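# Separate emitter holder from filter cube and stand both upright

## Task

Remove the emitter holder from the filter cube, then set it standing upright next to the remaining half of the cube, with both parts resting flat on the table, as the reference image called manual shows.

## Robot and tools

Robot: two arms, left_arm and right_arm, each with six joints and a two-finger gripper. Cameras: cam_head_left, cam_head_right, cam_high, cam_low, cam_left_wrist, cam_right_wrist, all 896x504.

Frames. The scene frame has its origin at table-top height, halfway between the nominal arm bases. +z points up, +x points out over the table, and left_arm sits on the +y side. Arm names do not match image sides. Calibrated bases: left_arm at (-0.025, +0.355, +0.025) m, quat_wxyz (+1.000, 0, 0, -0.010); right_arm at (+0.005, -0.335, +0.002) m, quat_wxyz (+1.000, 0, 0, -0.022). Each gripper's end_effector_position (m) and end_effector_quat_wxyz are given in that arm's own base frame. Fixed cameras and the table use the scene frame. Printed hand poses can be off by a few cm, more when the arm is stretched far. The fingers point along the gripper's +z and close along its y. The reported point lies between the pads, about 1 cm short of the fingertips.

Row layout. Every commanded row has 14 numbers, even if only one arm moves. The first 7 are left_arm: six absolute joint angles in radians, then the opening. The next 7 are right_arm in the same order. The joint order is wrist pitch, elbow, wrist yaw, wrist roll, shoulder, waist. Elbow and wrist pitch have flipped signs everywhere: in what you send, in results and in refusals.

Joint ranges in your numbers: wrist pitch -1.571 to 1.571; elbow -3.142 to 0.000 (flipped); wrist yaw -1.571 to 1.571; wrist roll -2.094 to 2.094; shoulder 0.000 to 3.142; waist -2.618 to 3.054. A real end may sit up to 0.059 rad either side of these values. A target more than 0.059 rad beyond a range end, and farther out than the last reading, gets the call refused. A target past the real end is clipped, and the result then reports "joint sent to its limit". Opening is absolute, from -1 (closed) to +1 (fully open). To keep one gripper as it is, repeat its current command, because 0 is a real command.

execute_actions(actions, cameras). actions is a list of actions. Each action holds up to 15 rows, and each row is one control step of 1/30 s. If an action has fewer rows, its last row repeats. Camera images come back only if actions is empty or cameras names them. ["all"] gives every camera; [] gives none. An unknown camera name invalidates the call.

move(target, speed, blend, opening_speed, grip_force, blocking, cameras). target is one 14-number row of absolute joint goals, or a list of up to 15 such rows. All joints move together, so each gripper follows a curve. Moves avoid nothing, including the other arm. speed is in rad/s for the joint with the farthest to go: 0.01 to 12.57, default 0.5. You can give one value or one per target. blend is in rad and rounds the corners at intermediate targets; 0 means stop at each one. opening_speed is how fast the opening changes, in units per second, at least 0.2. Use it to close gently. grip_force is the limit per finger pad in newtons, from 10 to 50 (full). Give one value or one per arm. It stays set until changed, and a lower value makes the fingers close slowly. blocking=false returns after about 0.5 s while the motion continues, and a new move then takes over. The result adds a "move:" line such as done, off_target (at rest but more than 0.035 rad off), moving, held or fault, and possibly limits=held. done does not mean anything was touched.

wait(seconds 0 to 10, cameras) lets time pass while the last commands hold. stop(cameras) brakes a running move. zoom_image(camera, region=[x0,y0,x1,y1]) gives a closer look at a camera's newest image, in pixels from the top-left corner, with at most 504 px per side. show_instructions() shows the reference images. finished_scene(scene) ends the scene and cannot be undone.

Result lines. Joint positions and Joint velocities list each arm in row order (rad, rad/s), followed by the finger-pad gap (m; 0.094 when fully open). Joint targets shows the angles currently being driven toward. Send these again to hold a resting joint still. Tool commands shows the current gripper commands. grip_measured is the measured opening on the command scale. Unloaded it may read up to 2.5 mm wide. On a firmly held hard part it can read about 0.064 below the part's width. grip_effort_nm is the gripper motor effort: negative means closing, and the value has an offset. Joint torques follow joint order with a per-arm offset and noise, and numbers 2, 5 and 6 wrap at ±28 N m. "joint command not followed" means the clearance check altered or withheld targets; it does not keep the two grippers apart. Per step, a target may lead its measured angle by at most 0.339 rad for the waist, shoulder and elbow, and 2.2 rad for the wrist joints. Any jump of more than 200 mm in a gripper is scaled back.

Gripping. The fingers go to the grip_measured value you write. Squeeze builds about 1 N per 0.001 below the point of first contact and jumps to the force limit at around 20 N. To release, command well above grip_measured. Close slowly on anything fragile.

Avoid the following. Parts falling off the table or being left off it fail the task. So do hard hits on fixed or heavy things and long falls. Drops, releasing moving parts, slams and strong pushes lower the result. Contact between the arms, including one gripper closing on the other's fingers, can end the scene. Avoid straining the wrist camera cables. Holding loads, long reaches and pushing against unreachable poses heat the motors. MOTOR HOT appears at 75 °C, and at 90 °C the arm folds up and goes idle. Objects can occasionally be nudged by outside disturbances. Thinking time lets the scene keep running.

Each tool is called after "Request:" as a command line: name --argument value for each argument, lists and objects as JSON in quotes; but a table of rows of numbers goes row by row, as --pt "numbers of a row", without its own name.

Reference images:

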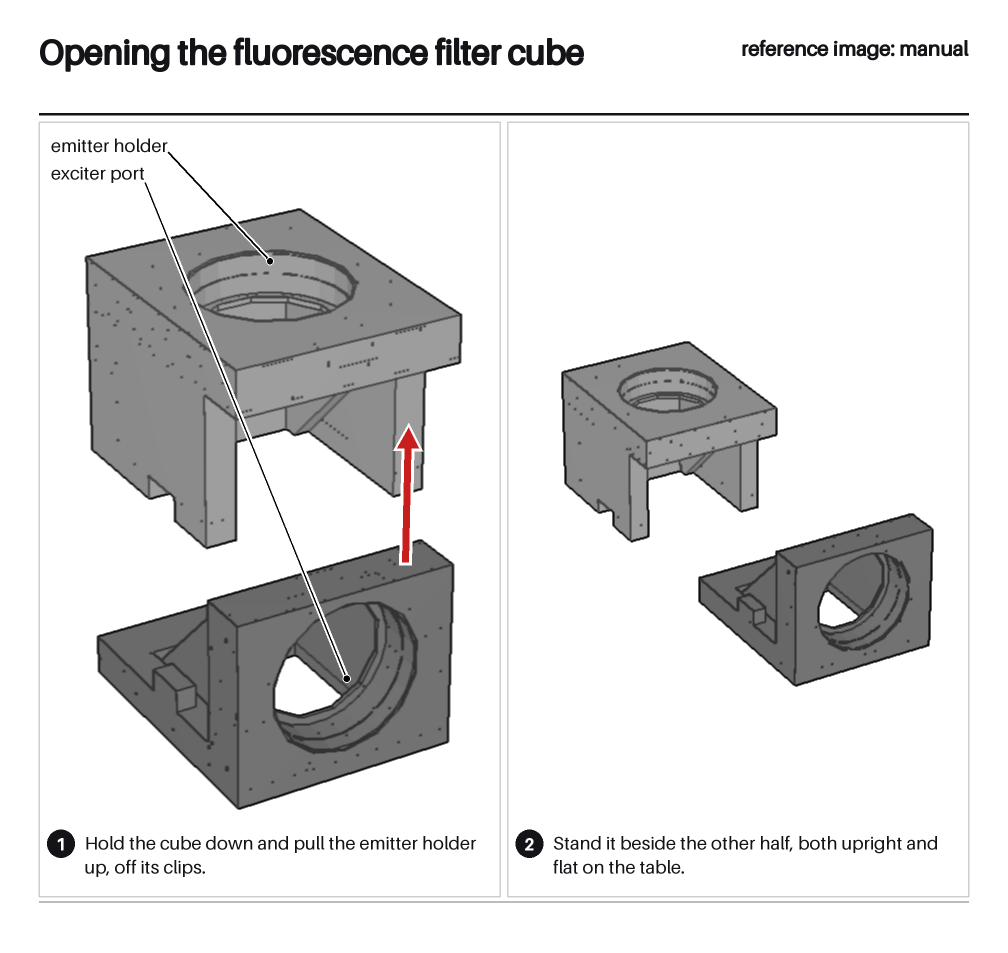

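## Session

Request:
execute_actions --actions '[]'

Scene clock: 0.00 s.
left_arm: end_effector_position=(+0.4084, +0.0349, +0.1149) grip_measured=+1.000 grip_effort_nm=n/a end_effector_quat_wxyz=(+0.593, -0.059, +0.802, +0.043) | right_arm: end_effector_position=(+0.4151, -0.0041, +0.1259) grip_measured=+1.000 grip_effort_nm=n/a end_effector_quat_wxyz=(+0.620, +0.004, +0.781, -0.073)
Joint names: [wrist pitch, elbow, wrist yaw, wrist roll, shoulder, waist]
Joint positions: left_arm=[-0.821 -0.413 -0.105 -0.033 1.532 0.037 0.094] | right_arm=[-0.935 -0.41 0.186 -0.069 1.571 0.068 0.094]
Joint velocities: within noise
Joint torques (N m): no reading
Heat: left arm: 24 °C; right arm: 24 °C.
Joint targets: left_arm=[-0.818 -0.419 -0.105 -0.034 1.526 0.037] | right_arm=[-0.935 -0.417 0.188 -0.069 1.563 0.068]
Tool commands: left_gripper/opening=+1.0 right_gripper/opening=+1.0

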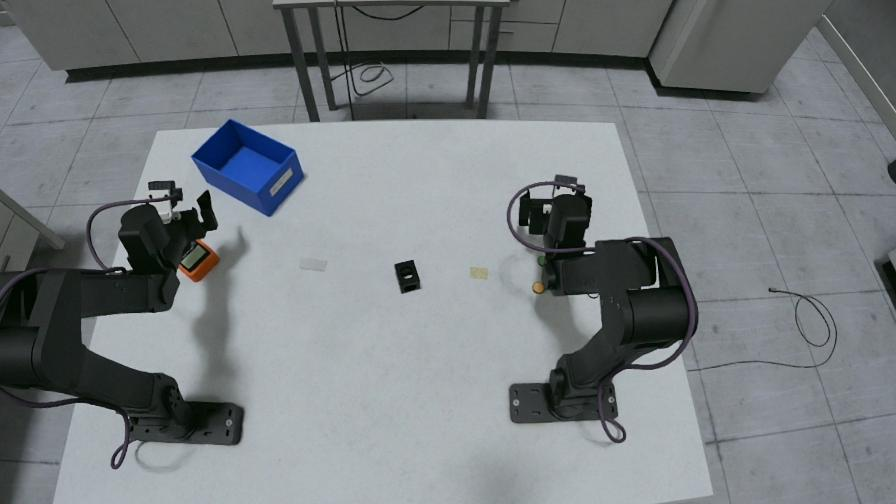

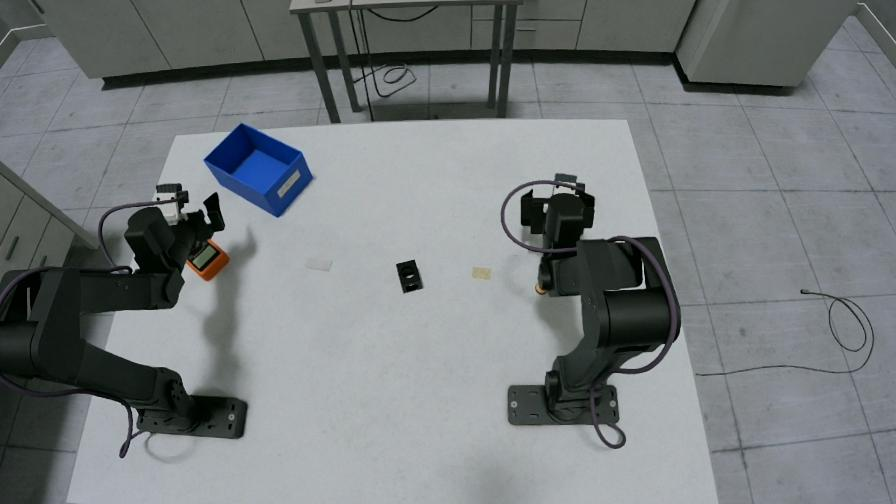

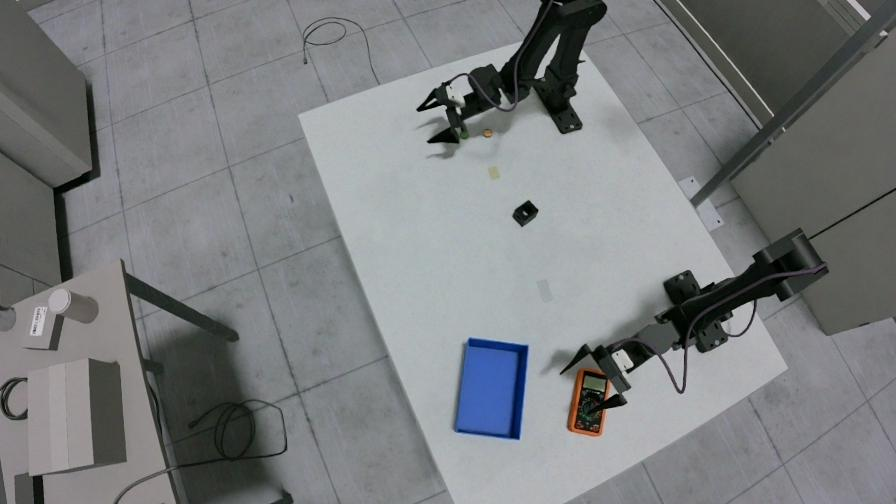

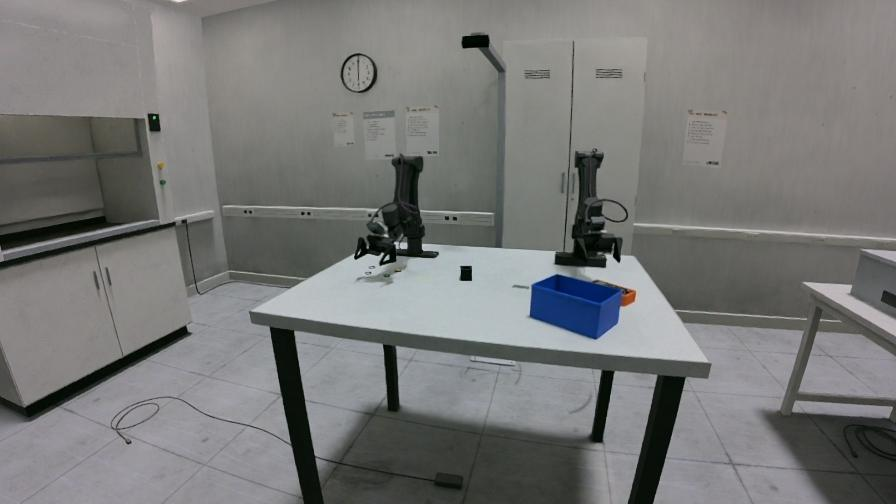

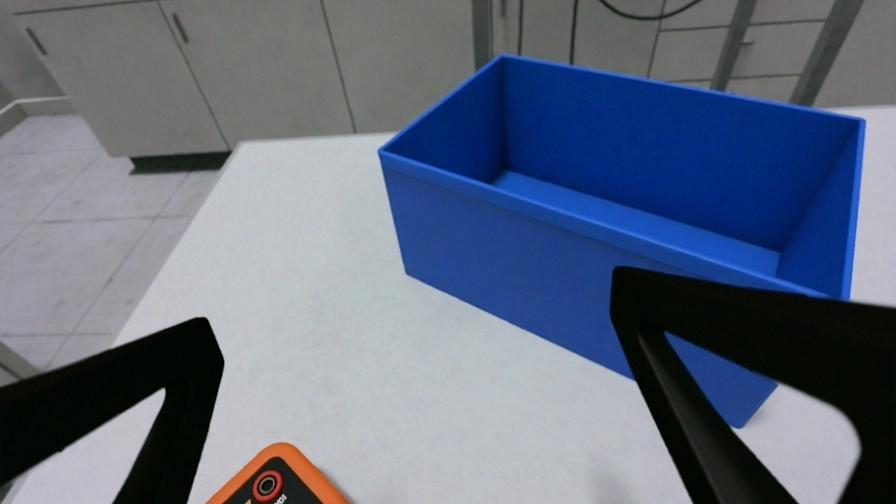

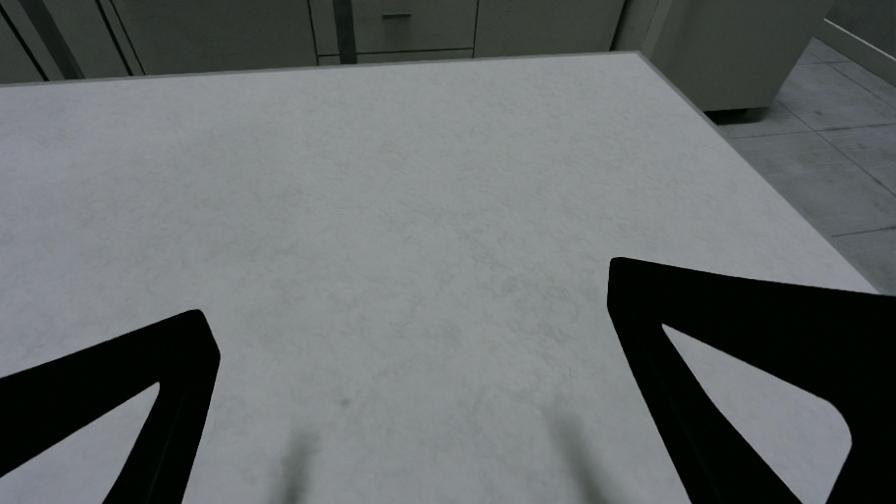

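Request:
zoom_image --camera "cam_head_left" --region '[370, 240, 450, 310]'

Request:
zoom_image --camera "cam_high" --region '[490, 180, 560, 240]'

Request:
zoom_image --camera "cam_low" --region '[440, 250, 495, 290]'

Request:
zoom_image --camera "cam_head_right" --region '[370, 240, 450, 310]'

Scaled by 6.300 from the camera's 896x504 image, which has a finer 1280x720 frame.

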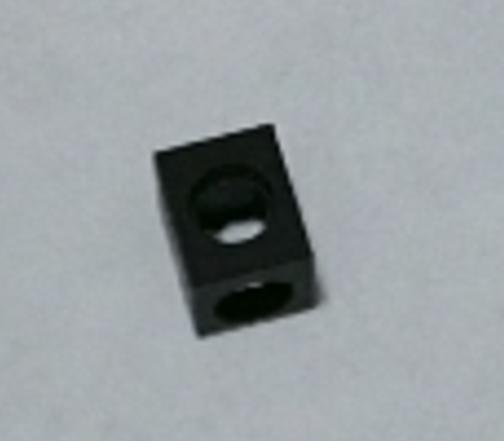

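Scaled by 7.200 from the camera's 896x504 image, which has a finer 1280x720 frame.

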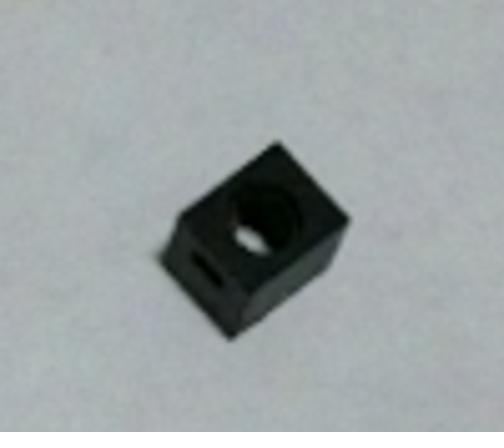

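Scaled by 9.164 from the camera's 896x504 image, which has a finer 1280x720 frame.

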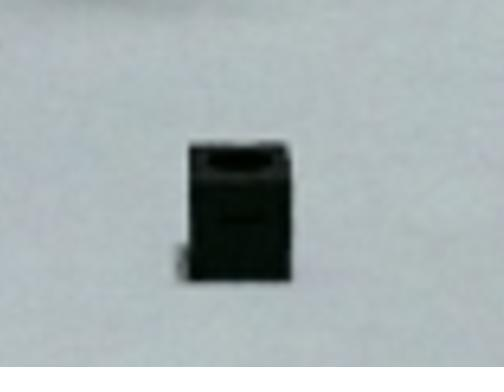

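Scaled by 6.300 from the camera's 896x504 image, which has a finer 1280x720 frame.

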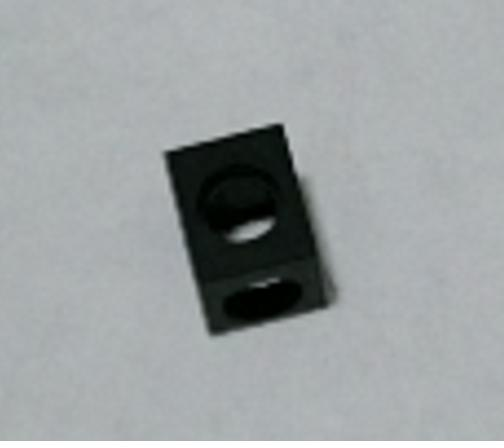

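Request:
move --pt "-0.47 -0.70 -0.64 -0.40 1.65 -0.81 1 -0.2 -1.3 0.05 0.2 1.75 0.3 1" --pt "-0.119 -0.868 -1.176 -0.905 1.94 -1.655 1 0.5 -1.7 -0.05 0.4 1.95 0.5 1" --speed 1.0 --blend '[0.3, 0]' --cameras '["cam_left_wrist", "cam_right_wrist"]'

Scene clock: 9.37 s.
left_arm: end_effector_position=(+0.1316, -0.3786, +0.0637) grip_measured=+1.000 grip_effort_nm=0.05 end_effector_quat_wxyz=(+0.570, +0.144, +0.803, -0.099) | right_arm: end_effector_position=(+0.4772, +0.2712, +0.1884) grip_measured=+1.000 grip_effort_nm=0.01 end_effector_quat_wxyz=(+0.350, -0.057, +0.915, +0.192)
Joint names: [wrist pitch, elbow, wrist yaw, wrist roll, shoulder, waist]
Joint positions: left_arm=[-0.134 -0.847 -1.15 -0.89 1.921 -1.662 0.094] | right_arm=[0.486 -1.669 -0.048 0.395 1.933 0.499 0.094]
Joint torques (N m): left_arm=[-1.17 -5.71 -0.7 -0.2 -6.34 0.58] | right_arm=[-1.42 -10.09 -0.04 0.03 -9.39 0.03]
Heat: left arm: 26 °C; right arm: 24 °C.
Joint targets: left_arm=[-0.119 -0.868 -1.176 -0.905 1.940 -1.655] | right_arm=[0.500 -1.700 -0.050 0.400 1.950 0.500]
move: done
Images, in order (width x height): cam_left_wrist 896x504, cam_right_wrist 896x504.

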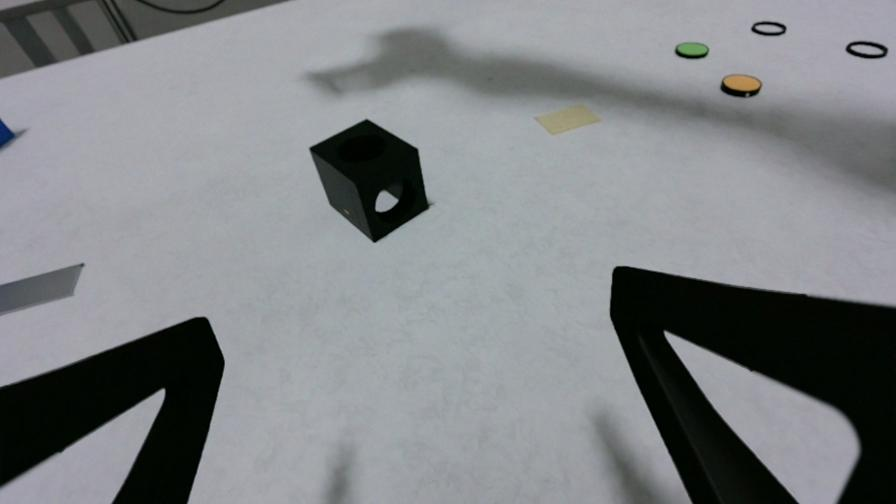

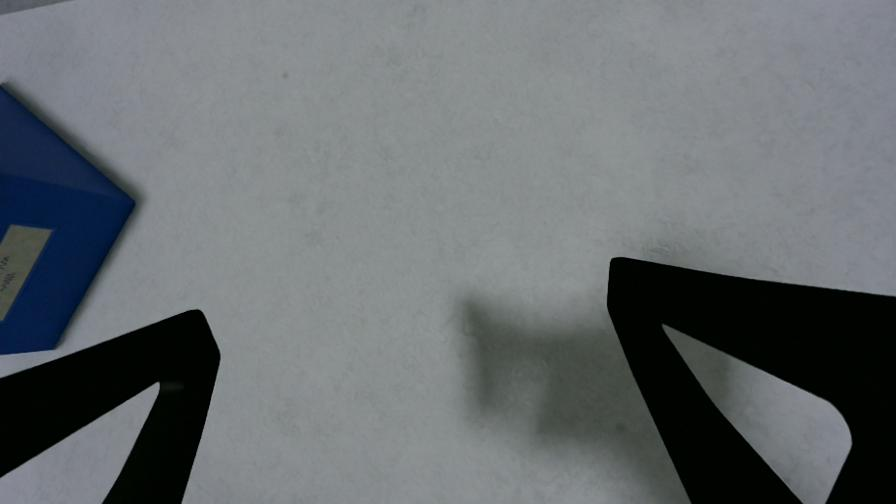

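Request:
move --target '[-0.119,-0.868,-1.176,-0.905,1.940,-1.655,1,1.42,-2.005,-0.149,0.588,2.15,0.793,1]' --speed 0.9 --cameras '["cam_left_wrist", "cam_right_wrist"]'

Scene clock: 11.60 s.
left_arm: end_effector_position=(+0.1322, -0.3775, +0.0644) grip_measured=+1.000 grip_effort_nm=0.05 end_effector_quat_wxyz=(+0.573, +0.142, +0.801, -0.097) | right_arm: end_effector_position=(+0.2742, +0.3178, +0.1157) grip_measured=+1.000 grip_effort_nm=0.01 end_effector_quat_wxyz=(-0.035, -0.108, +0.991, +0.066)
Joint names: [wrist pitch, elbow, wrist yaw, wrist roll, shoulder, waist]
Joint positions: left_arm=[-0.131 -0.847 -1.158 -0.893 1.921 -1.662 0.094] | right_arm=[1.389 -1.98 -0.146 0.579 2.132 0.794 0.094]
Joint torques (N m): left_arm=[-1.15 -5.71 -0.64 -0.17 -6.28 0.64] | right_arm=[-0.01 -8.34 -0.13 0.05 -9.76 -0.12]
Heat: left arm: 26 °C; right arm: 24 °C.
Joint targets: left_arm=[-0.119 -0.868 -1.176 -0.905 1.940 -1.655] | right_arm=[1.420 -2.005 -0.149 0.588 2.150 0.793]
move: done
Images, in order (width x height): cam_left_wrist 896x504, cam_right_wrist 896x504.

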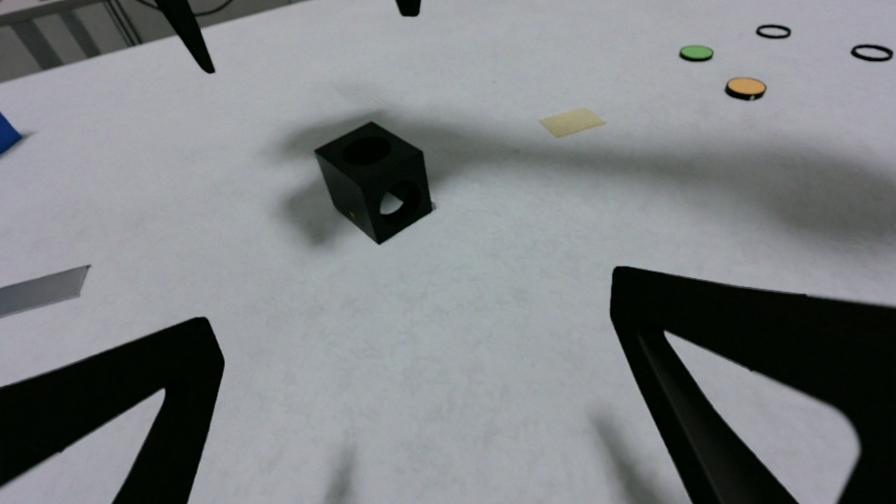

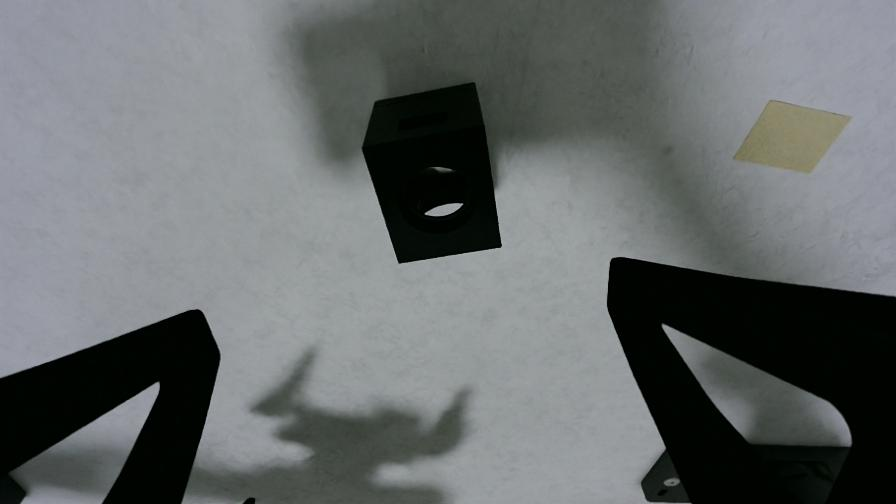

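Request:
zoom_image --camera "cam_right_wrist" --region '[340, 70, 520, 280]'

Scaled by 2.400 from the camera's 896x504 image, which has a finer 1280x720 frame.

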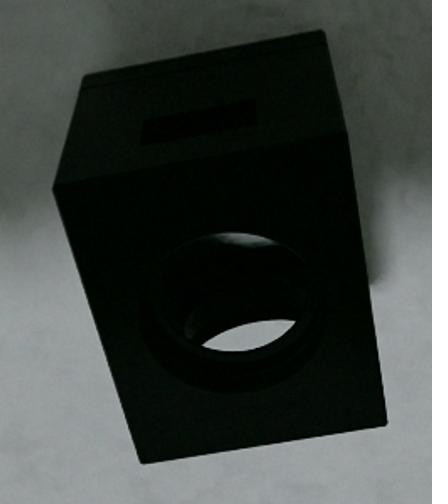

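Request:
move --target '[-0.119,-0.868,-1.176,-0.905,1.940,-1.655,1,1.216,-1.752,-0.060,0.532,2.050,0.832,1]' --speed 0.4 --cameras '["cam_right_wrist"]'

Request:
zoom_image --camera "cam_right_wrist" --region '[300, 140, 540, 400]'

Scene clock: 26.83 s.
left_arm: end_effector_position=(+0.1322, -0.3775, +0.0644) grip_measured=+1.000 grip_effort_nm=0.05 end_effector_quat_wxyz=(+0.573, +0.142, +0.801, -0.097) | right_arm: end_effector_position=(+0.2682, +0.3112, +0.0754) grip_measured=+1.000 grip_effort_nm=0.01 end_effector_quat_wxyz=(-0.010, -0.144, +0.989, +0.038)
Joint names: [wrist pitch, elbow, wrist yaw, wrist roll, shoulder, waist]
Joint positions: left_arm=[-0.131 -0.847 -1.158 -0.893 1.921 -1.662 0.094] | right_arm=[1.209 -1.763 -0.071 0.537 2.091 0.826 0.094]
Joint torques (N m): left_arm=[-1.15 -5.7 -0.64 -0.18 -6.34 0.65] | right_arm=[-0.24 -4.85 0.08 -0.07 -14.32 0.47]
Heat: left arm: 25 °C; right arm: 25 °C.
Joint targets: left_arm=[-0.119 -0.868 -1.176 -0.905 1.940 -1.655] | right_arm=[1.216 -1.752 -0.060 0.532 2.050 0.832]
move: off_target (right_arm); right_arm: the shoulder is farthest, 0.041 rad from its target
Images, in order (width x height): cam_right_wrist 896x504.

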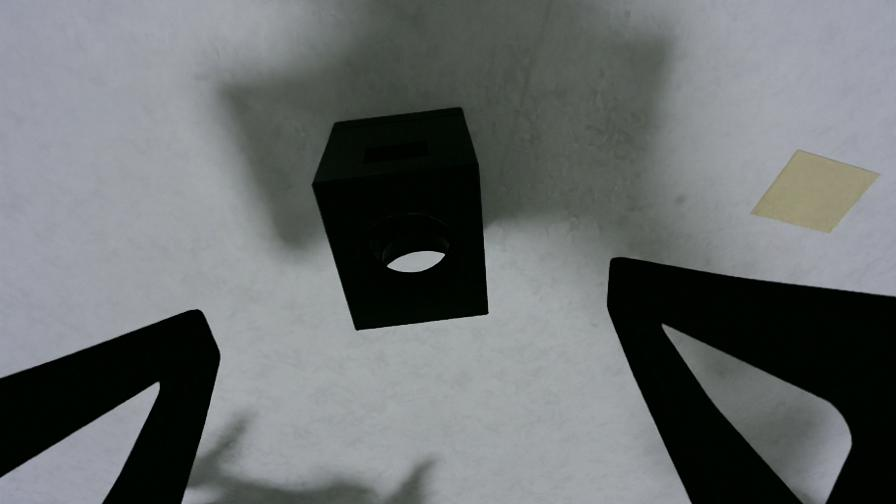

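Scaled by 1.938 from the camera's 896x504 image, which has a finer 1280x720 frame.

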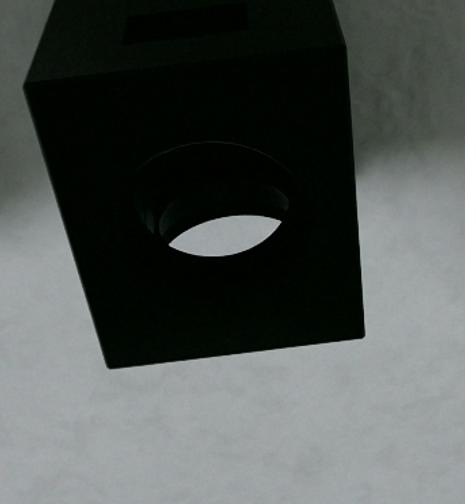

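Request:
move --target '[-0.119,-0.868,-1.176,-0.905,1.940,-1.655,1,1.068,-1.645,-0.062,0.530,2.148,0.820,1]' --speed 0.2 --cameras '["cam_right_wrist"]'

Request:
zoom_image --camera "cam_right_wrist" --region '[180, 150, 640, 504]'

Scene clock: 30.73 s.
left_arm: end_effector_position=(+0.1322, -0.3775, +0.0644) grip_measured=+1.000 grip_effort_nm=0.05 end_effector_quat_wxyz=(+0.573, +0.142, +0.801, -0.097) | right_arm: end_effector_position=(+0.2693, +0.3124, +0.0306) grip_measured=+1.000 grip_effort_nm=0.01 end_effector_quat_wxyz=(-0.013, -0.145, +0.989, +0.036)
Joint names: [wrist pitch, elbow, wrist yaw, wrist roll, shoulder, waist]
Joint positions: left_arm=[-0.131 -0.847 -1.158 -0.893 1.921 -1.662 0.094] | right_arm=[1.062 -1.652 -0.071 0.535 2.136 0.826 0.094]
Joint torques (N m): left_arm=[-1.16 -5.72 -0.64 -0.16 -6.42 0.62] | right_arm=[-0.23 -5 0.05 -0.09 -10.11 -0.57]
Heat: left arm: 25 °C; right arm: 26 °C.
Joint targets: left_arm=[-0.119 -0.868 -1.176 -0.905 1.940 -1.655] | right_arm=[1.068 -1.645 -0.062 0.530 2.148 0.820]
move: done
Images, in order (width x height): cam_right_wrist 896x504.

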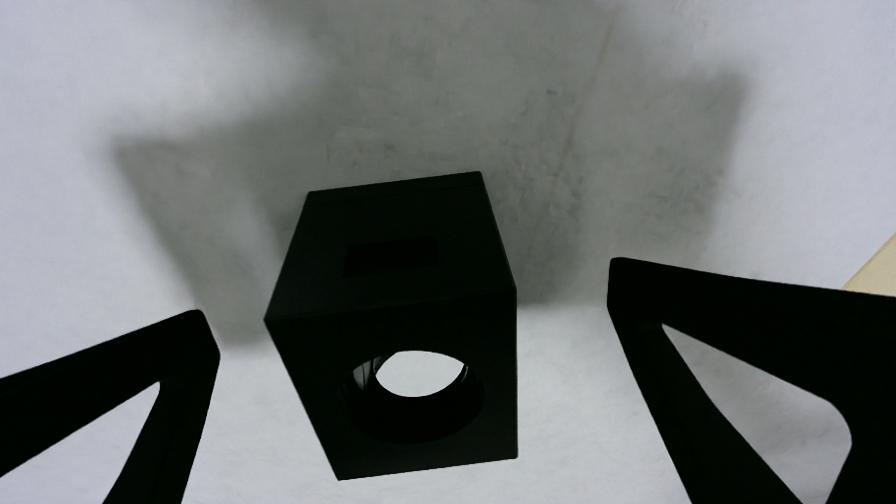

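Scaled by 1.096 from the camera's 896x504 image, which has a finer 1280x720 frame.

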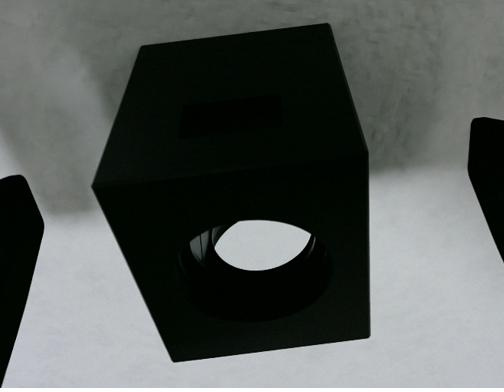

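Request:
move --target '[-0.119,-0.868,-1.176,-0.905,1.940,-1.655,1,1.068,-1.645,-0.062,0.530,2.148,0.820,-0.09]' --opening_speed 0.8

Request:
move --target '[-0.119,-0.868,-1.176,-0.905,1.940,-1.655,1,1.068,-1.645,-0.062,0.530,2.148,0.820,-0.4]' --grip_force '[50, 25]' --cameras '["cam_right_wrist"]'

Scene clock: 33.10 s.
left_arm: end_effector_position=(+0.1322, -0.3775, +0.0644) grip_measured=+1.000 grip_effort_nm=0.05 end_effector_quat_wxyz=(+0.573, +0.142, +0.801, -0.097) | right_arm: end_effector_position=(+0.2694, +0.3125, +0.0306) grip_measured=-0.087 grip_effort_nm=-0.13 end_effector_quat_wxyz=(-0.013, -0.146, +0.989, +0.036)
Joint names: [wrist pitch, elbow, wrist yaw, wrist roll, shoulder, waist]
Joint positions: left_arm=[-0.131 -0.847 -1.158 -0.893 1.921 -1.662 0.094] | right_arm=[1.062 -1.652 -0.071 0.534 2.136 0.826 0.043]
Joint torques (N m): left_arm=[-1.15 -5.68 -0.64 -0.17 -6.37 0.62] | right_arm=[-0.25 -4.97 0.06 -0.05 -10.11 -0.54]
Heat: left arm: 25 °C; right arm: 26 °C.
Joint targets: left_arm=[-0.119 -0.868 -1.176 -0.905 1.940 -1.655] | right_arm=[1.068 -1.645 -0.062 0.530 2.148 0.820]
move: done

Scene clock: 33.60 s.
left_arm: end_effector_position=(+0.1322, -0.3775, +0.0644) grip_measured=+1.000 grip_effort_nm=0.05 end_effector_quat_wxyz=(+0.573, +0.142, +0.801, -0.097) | right_arm: end_effector_position=(+0.2694, +0.3125, +0.0306) grip_measured=-0.162 grip_effort_nm=-0.55 end_effector_quat_wxyz=(-0.013, -0.146, +0.989, +0.036)
Joint names: [wrist pitch, elbow, wrist yaw, wrist roll, shoulder, waist]
Joint positions: left_arm=[-0.131 -0.847 -1.158 -0.893 1.921 -1.662 0.094] | right_arm=[1.062 -1.652 -0.071 0.534 2.136 0.826 0.039]
Joint torques (N m): left_arm=[-1.13 -5.72 -0.63 -0.16 -6.35 0.61] | right_arm=[-0.25 -5.01 0.06 -0.06 -10.15 -0.54]
Heat: left arm: 25 °C; right arm: 26 °C.
Joint targets: left_arm=[-0.119 -0.868 -1.176 -0.905 1.940 -1.655] | right_arm=[1.068 -1.645 -0.062 0.530 2.148 0.820]
grip_force (N): 50, 25
move: done
Images, in order (width x height): cam_right_wrist 896x504.

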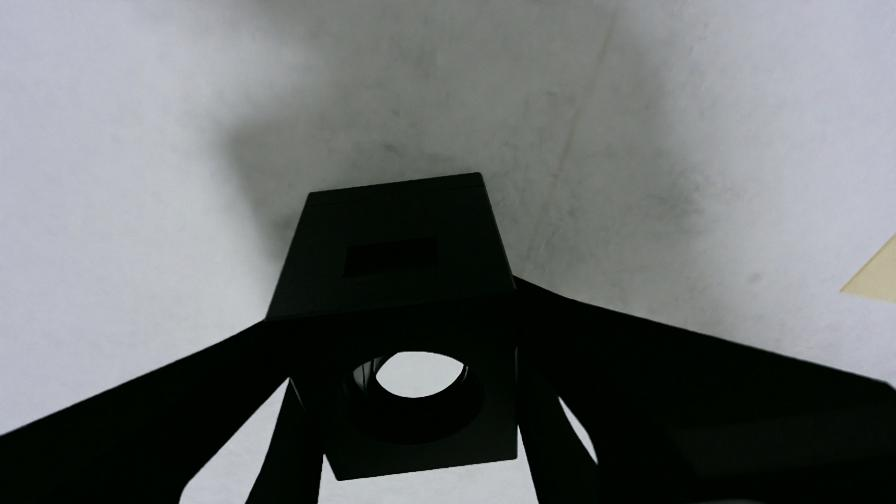

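Request:
move --pt "-0.119 -0.868 -1.176 -0.905 1.940 -1.655 1 1.150 -1.717 -0.062 0.530 2.085 0.826 -0.4" --pt "-0.119 -0.868 -1.176 -0.905 1.940 -1.655 1 1.000 -1.487 -0.105 1.135 1.935 0.762 -0.4" --speed '[0.2, 0.4]' --blend '[0.03, 0]' --cameras '["cam_left_wrist", "cam_right_wrist"]'

Scene clock: 38.13 s.
left_arm: end_effector_position=(+0.1322, -0.3775, +0.0644) grip_measured=+1.000 grip_effort_nm=0.06 end_effector_quat_wxyz=(+0.573, +0.142, +0.801, -0.097) | right_arm: end_effector_position=(+0.2691, +0.2882, +0.0512) grip_measured=-0.162 grip_effort_nm=-0.56 end_effector_quat_wxyz=(-0.014, +0.173, +0.982, +0.069)
Joint names: [wrist pitch, elbow, wrist yaw, wrist roll, shoulder, waist]
Joint positions: left_arm=[-0.131 -0.847 -1.158 -0.893 1.921 -1.662 0.094] | right_arm=[0.989 -1.495 -0.103 1.124 1.98 0.77 0.039]
Joint torques (N m): left_arm=[-1.16 -5.76 -0.64 -0.16 -6.34 0.64] | right_arm=[-0.33 -5.05 -0.11 0.12 -13.76 -0.79]
Heat: left arm: 25 °C; right arm: 27 °C.
Joint targets: left_arm=[-0.119 -0.868 -1.176 -0.905 1.940 -1.655] | right_arm=[1.000 -1.487 -0.105 1.135 1.935 0.762]
grip_force (N): 50, 25
move: off_target (right_arm); right_arm: the shoulder is farthest, 0.045 rad from its target
Images, in order (width x height): cam_left_wrist 896x504, cam_right_wrist 896x504.

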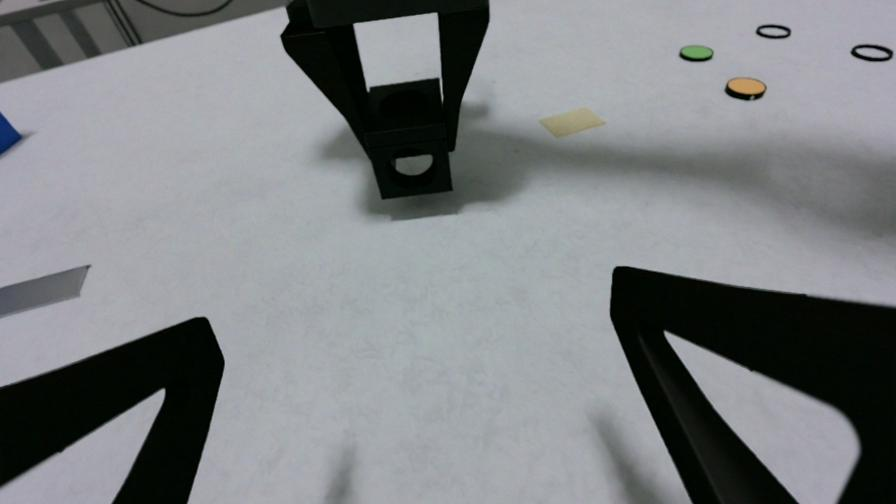

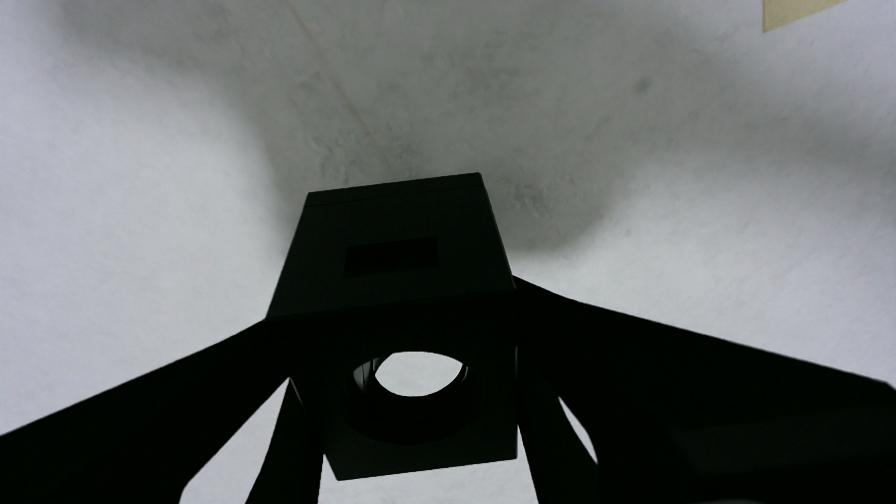

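Request:
move --pt "-0.614 -0.894 -1.037 -0.542 2.184 -1.448 1 0.929 -1.436 -0.105 1.135 2.012 0.762 -0.4" --pt "-0.614 -0.894 -1.037 -0.542 2.184 -1.448 1 0.917 -1.424 -0.105 1.135 2.014 0.762 -0.4" --speed '[0.3, 0.03]' --cameras '["cam_left_wrist", "cam_right_wrist"]'

Scene clock: 41.90 s.
left_arm: end_effector_position=(+0.2045, -0.3979, +0.0171) grip_measured=+1.000 grip_effort_nm=0.05 end_effector_quat_wxyz=(+0.578, +0.154, +0.798, -0.071) | right_arm: end_effector_position=(+0.2681, +0.2878, +0.0319) grip_measured=-0.162 grip_effort_nm=-0.56 end_effector_quat_wxyz=(-0.015, +0.173, +0.982, +0.070)
Joint names: [wrist pitch, elbow, wrist yaw, wrist roll, shoulder, waist]
Joint positions: left_arm=[-0.601 -0.876 -1.035 -0.544 2.161 -1.453 0.094] | right_arm=[0.919 -1.442 -0.106 1.125 1.999 0.77 0.039]
Joint torques (N m): left_arm=[-1.69 -4.92 -0.34 0 -7.31 0.42] | right_arm=[-0.48 -4.12 -0.08 0.08 -8.69 -0.73]
Heat: left arm: 26 °C; right arm: 27 °C.
Joint targets: left_arm=[-0.614 -0.894 -1.037 -0.542 2.184 -1.448] | right_arm=[0.917 -1.424 -0.105 1.135 2.014 0.762]
grip_force (N): 50, 25
move: done
Images, in order (width x height): cam_left_wrist 896x504, cam_right_wrist 896x504.

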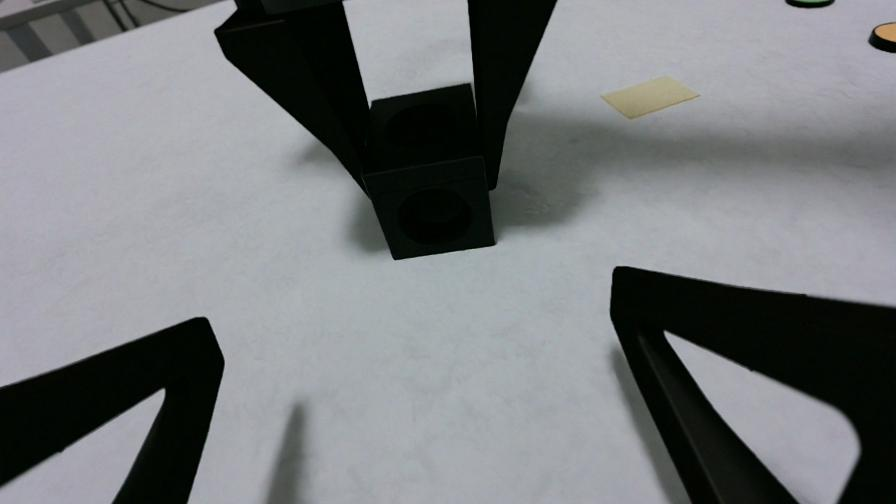

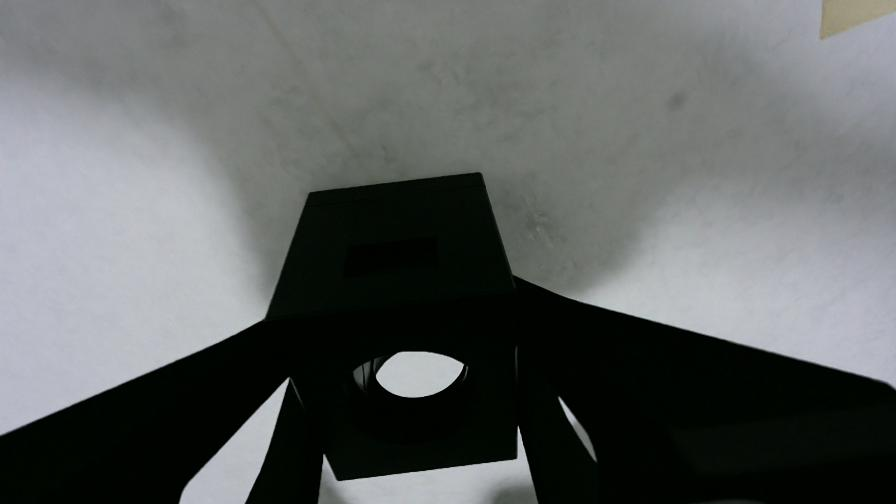

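Request:
move --pt "-0.768 -0.978 -0.954 -0.473 2.335 -1.350 1 0.917 -1.424 -0.105 1.135 2.014 0.762 -0.4" --pt "-0.790 -1.026 -0.908 -0.425 2.362 -1.305 1 0.917 -1.424 -0.105 1.135 2.014 0.762 -0.4" --speed '[0.25, 0.08]' --blend '[0.03, 0]' --cameras '["cam_left_wrist"]'

Request:
zoom_image --camera "cam_left_wrist" --region '[270, 90, 530, 390]'

Scene clock: 44.90 s.
left_arm: end_effector_position=(+0.2610, -0.4228, -0.0054) grip_measured=+1.000 grip_effort_nm=0.05 end_effector_quat_wxyz=(+0.579, +0.136, +0.799, -0.092) | right_arm: end_effector_position=(+0.2681, +0.2878, +0.0319) grip_measured=-0.162 grip_effort_nm=-0.56 end_effector_quat_wxyz=(-0.015, +0.173, +0.982, +0.070)
Joint names: [wrist pitch, elbow, wrist yaw, wrist roll, shoulder, waist]
Joint positions: left_arm=[-0.784 -1.01 -0.912 -0.43 2.332 -1.311 0.094] | right_arm=[0.919 -1.442 -0.106 1.125 1.999 0.77 0.039]
Joint torques (N m): left_arm=[-1.73 -4.63 -0.22 -0.01 -7.97 0.5] | right_arm=[-0.47 -4.03 -0.08 0.1 -8.73 -0.75]
Heat: left arm: 26 °C; right arm: 27 °C.
Joint targets: left_arm=[-0.790 -1.026 -0.908 -0.425 2.362 -1.305] | right_arm=[0.917 -1.424 -0.105 1.135 2.014 0.762]
grip_force (N): 50, 25
move: done; blend cut to 0.024 rad at target 1
Images, in order (width x height): cam_left_wrist 896x504.

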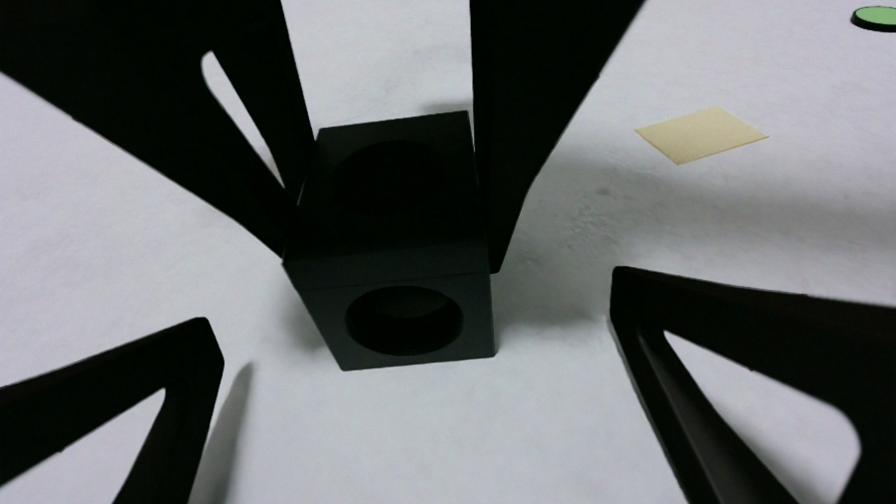

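Scaled by 1.680 from the camera's 896x504 image, which has a finer 1280x720 frame.

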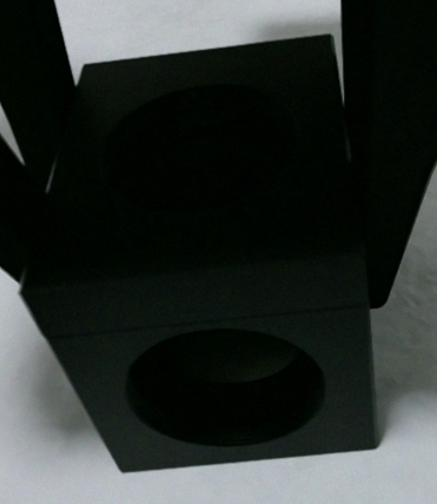

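Request:
move --target '[-0.790,-1.024,-0.908,-0.425,2.362,-1.305,-0.3,0.917,-1.430,-0.105,1.135,2.000,0.766,-0.42]' --opening_speed 0.7 --grip_force '[50, 25]'

Request:
move --target '[-0.250,-0.962,-0.700,-0.425,2.530,-1.305,-0.3,0.930,-1.435,-0.102,1.135,1.970,0.770,-0.42]' --grip_force '[50, 45]' --speed 0.3 --cameras '["cam_left_wrist","cam_right_wrist"]'

Scene clock: 48.47 s.
left_arm: end_effector_position=(+0.2611, -0.4224, -0.0059) grip_measured=-0.187 grip_effort_nm=-0.96 end_effector_quat_wxyz=(+0.579, +0.137, +0.799, -0.090) | right_arm: end_effector_position=(+0.2681, +0.2879, +0.0319) grip_measured=-0.162 grip_effort_nm=-0.56 end_effector_quat_wxyz=(-0.015, +0.174, +0.982, +0.070)
Joint names: [wrist pitch, elbow, wrist yaw, wrist roll, shoulder, waist]
Joint positions: left_arm=[-0.784 -1.01 -0.914 -0.428 2.333 -1.311 0.038] | right_arm=[0.918 -1.442 -0.106 1.127 1.999 0.77 0.039]
Joint torques (N m): left_arm=[-1.77 -4.51 -0.2 0.03 -8.06 0.53] | right_arm=[-0.45 -4.59 -0.06 0.07 -9.78 -0.36]
Heat: left arm: 26 °C; right arm: 27 °C.
Joint targets: left_arm=[-0.790 -1.024 -0.908 -0.425 2.362 -1.305] | right_arm=[0.917 -1.430 -0.105 1.135 2.000 0.766]
grip_force (N): 50, 25
move: done

Scene clock: 50.63 s.
left_arm: end_effector_position=(+0.2589, -0.4155, -0.0214) grip_measured=-0.188 grip_effort_nm=-0.98 end_effector_quat_wxyz=(+0.566, +0.145, +0.809, -0.060) | right_arm: end_effector_position=(+0.2680, +0.2881, +0.0321) grip_measured=-0.174 grip_effort_nm=-0.93 end_effector_quat_wxyz=(-0.015, +0.166, +0.984, +0.070)
Joint names: [wrist pitch, elbow, wrist yaw, wrist roll, shoulder, waist]
Joint positions: left_arm=[-0.688 -1.029 -0.934 -0.461 2.351 -1.316 0.038] | right_arm=[0.918 -1.442 -0.107 1.109 1.998 0.77 0.039]
Joint torques (N m): left_arm=[2.88 1.61 2.13 0.37 2.39 0.91] | right_arm=[-0.33 -5.08 0 0.27 -12.36 -0.06]
Heat: left arm: 26 °C; right arm: 27 °C.
Joint targets: left_arm=[-0.250 -0.962 -0.700 -0.425 2.530 -1.305] | right_arm=[0.930 -1.435 -0.102 1.135 1.970 0.770]
grip_force (N): 50, 45
move: off_target (left_arm); left_arm: the wrist pitch is farthest, 0.438 rad from its target
Images, in order (width x height): cam_left_wrist 896x504, cam_right_wrist 896x504.

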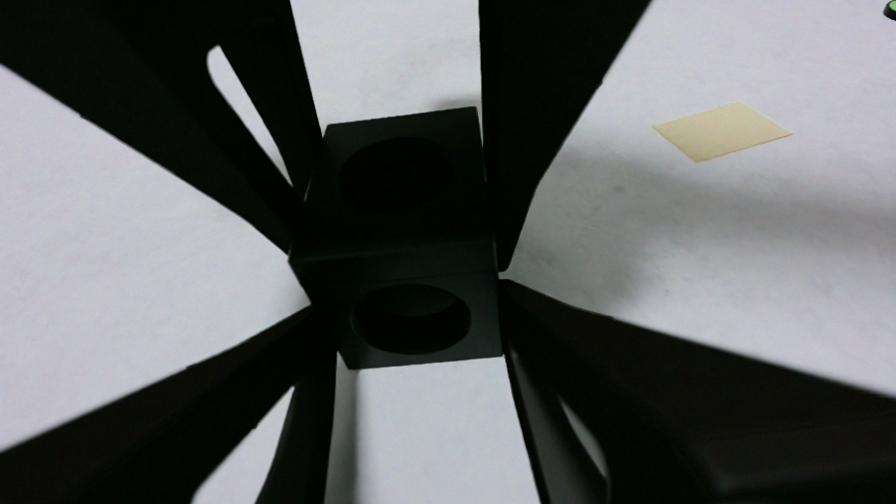

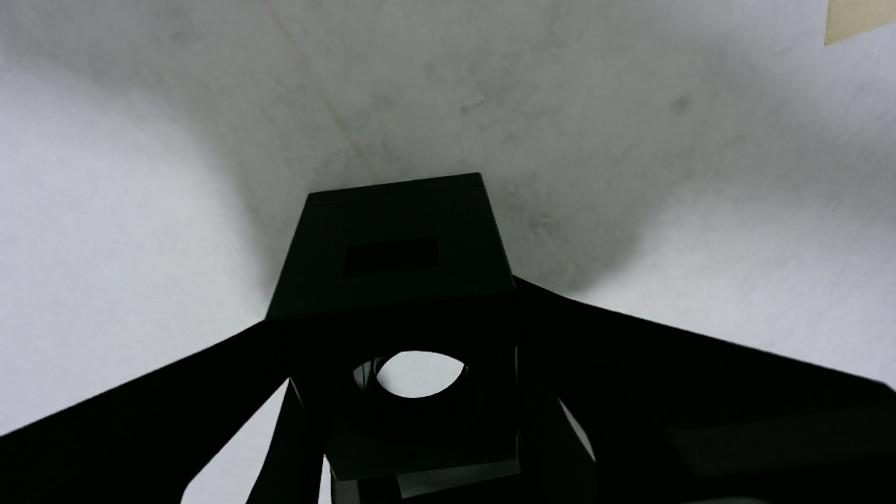

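Now the pull.

Request:
move --pt "-0.250 -0.962 -0.700 -0.425 2.530 -1.305 -0.3 1.00 -1.505 -0.102 1.135 1.895 0.770 -0.42" --pt "-0.250 -0.962 -0.700 -0.425 2.530 -1.305 -0.3 1.030 -1.560 -0.102 1.135 1.850 0.770 -0.42" --speed '[0.08, 0.05]' --blend '[0.03, 0]' --cameras '["cam_left_wrist","cam_right_wrist"]'

Scene clock: 53.27 s.
left_arm: end_effector_position=(+0.2593, -0.4162, -0.0212) grip_measured=-0.188 grip_effort_nm=-0.98 end_effector_quat_wxyz=(+0.566, +0.143, +0.810, -0.060) | right_arm: end_effector_position=(+0.2788, +0.2966, +0.1013) grip_measured=-0.174 grip_effort_nm=-0.93 end_effector_quat_wxyz=(+0.025, +0.170, +0.978, +0.121)
Joint names: [wrist pitch, elbow, wrist yaw, wrist roll, shoulder, waist]
Joint positions: left_arm=[-0.681 -1.034 -0.935 -0.466 2.351 -1.316 0.038] | right_arm=[1.001 -1.534 -0.101 1.125 1.877 0.769 0.039]
Joint torques (N m): left_arm=[2.87 2.07 2.13 0.46 2.43 0.96] | right_arm=[-0.41 -8.75 -0.09 0.07 -11.62 0.02]
Heat: left arm: 28 °C; right arm: 27 °C.
Joint targets: left_arm=[-0.250 -0.962 -0.700 -0.425 2.530 -1.305] | right_arm=[1.030 -1.560 -0.102 1.135 1.850 0.770]
grip_force (N): 50, 45
move: off_target (left_arm); blend cut to 0.0275 rad at target 1; left_arm: the wrist pitch is farthest, 0.431 rad from its target
Images, in order (width x height): cam_left_wrist 896x504, cam_right_wrist 896x504.

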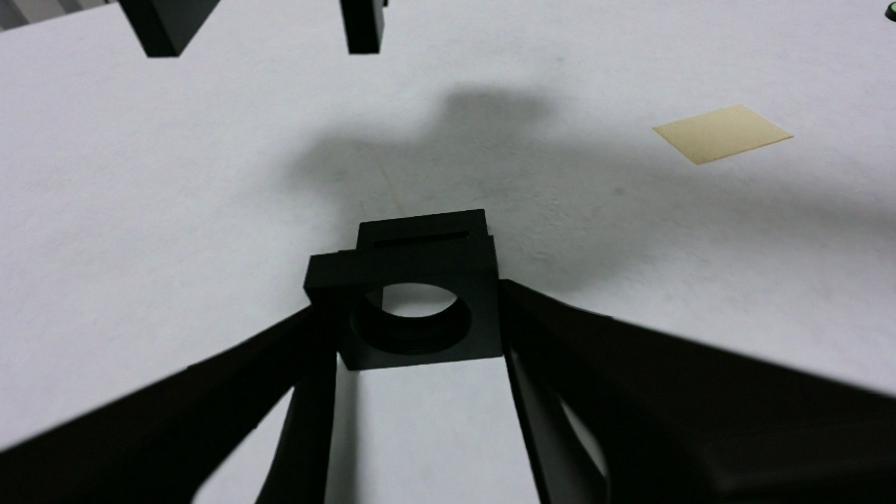

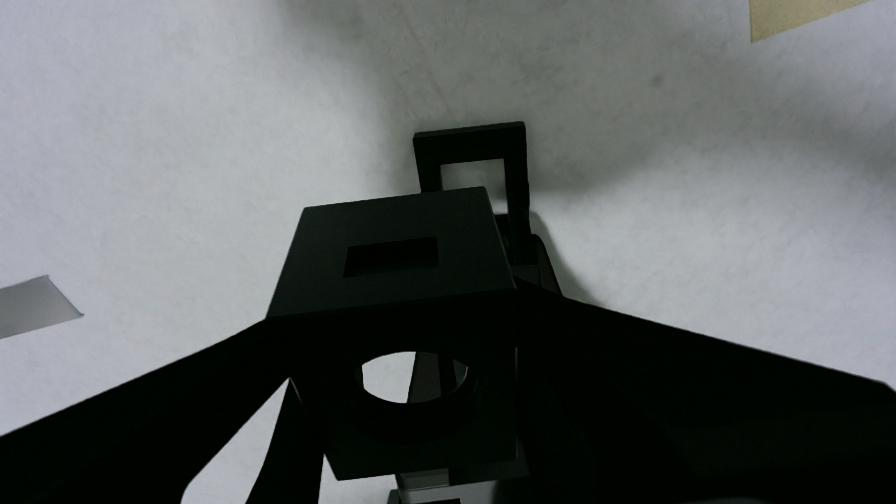

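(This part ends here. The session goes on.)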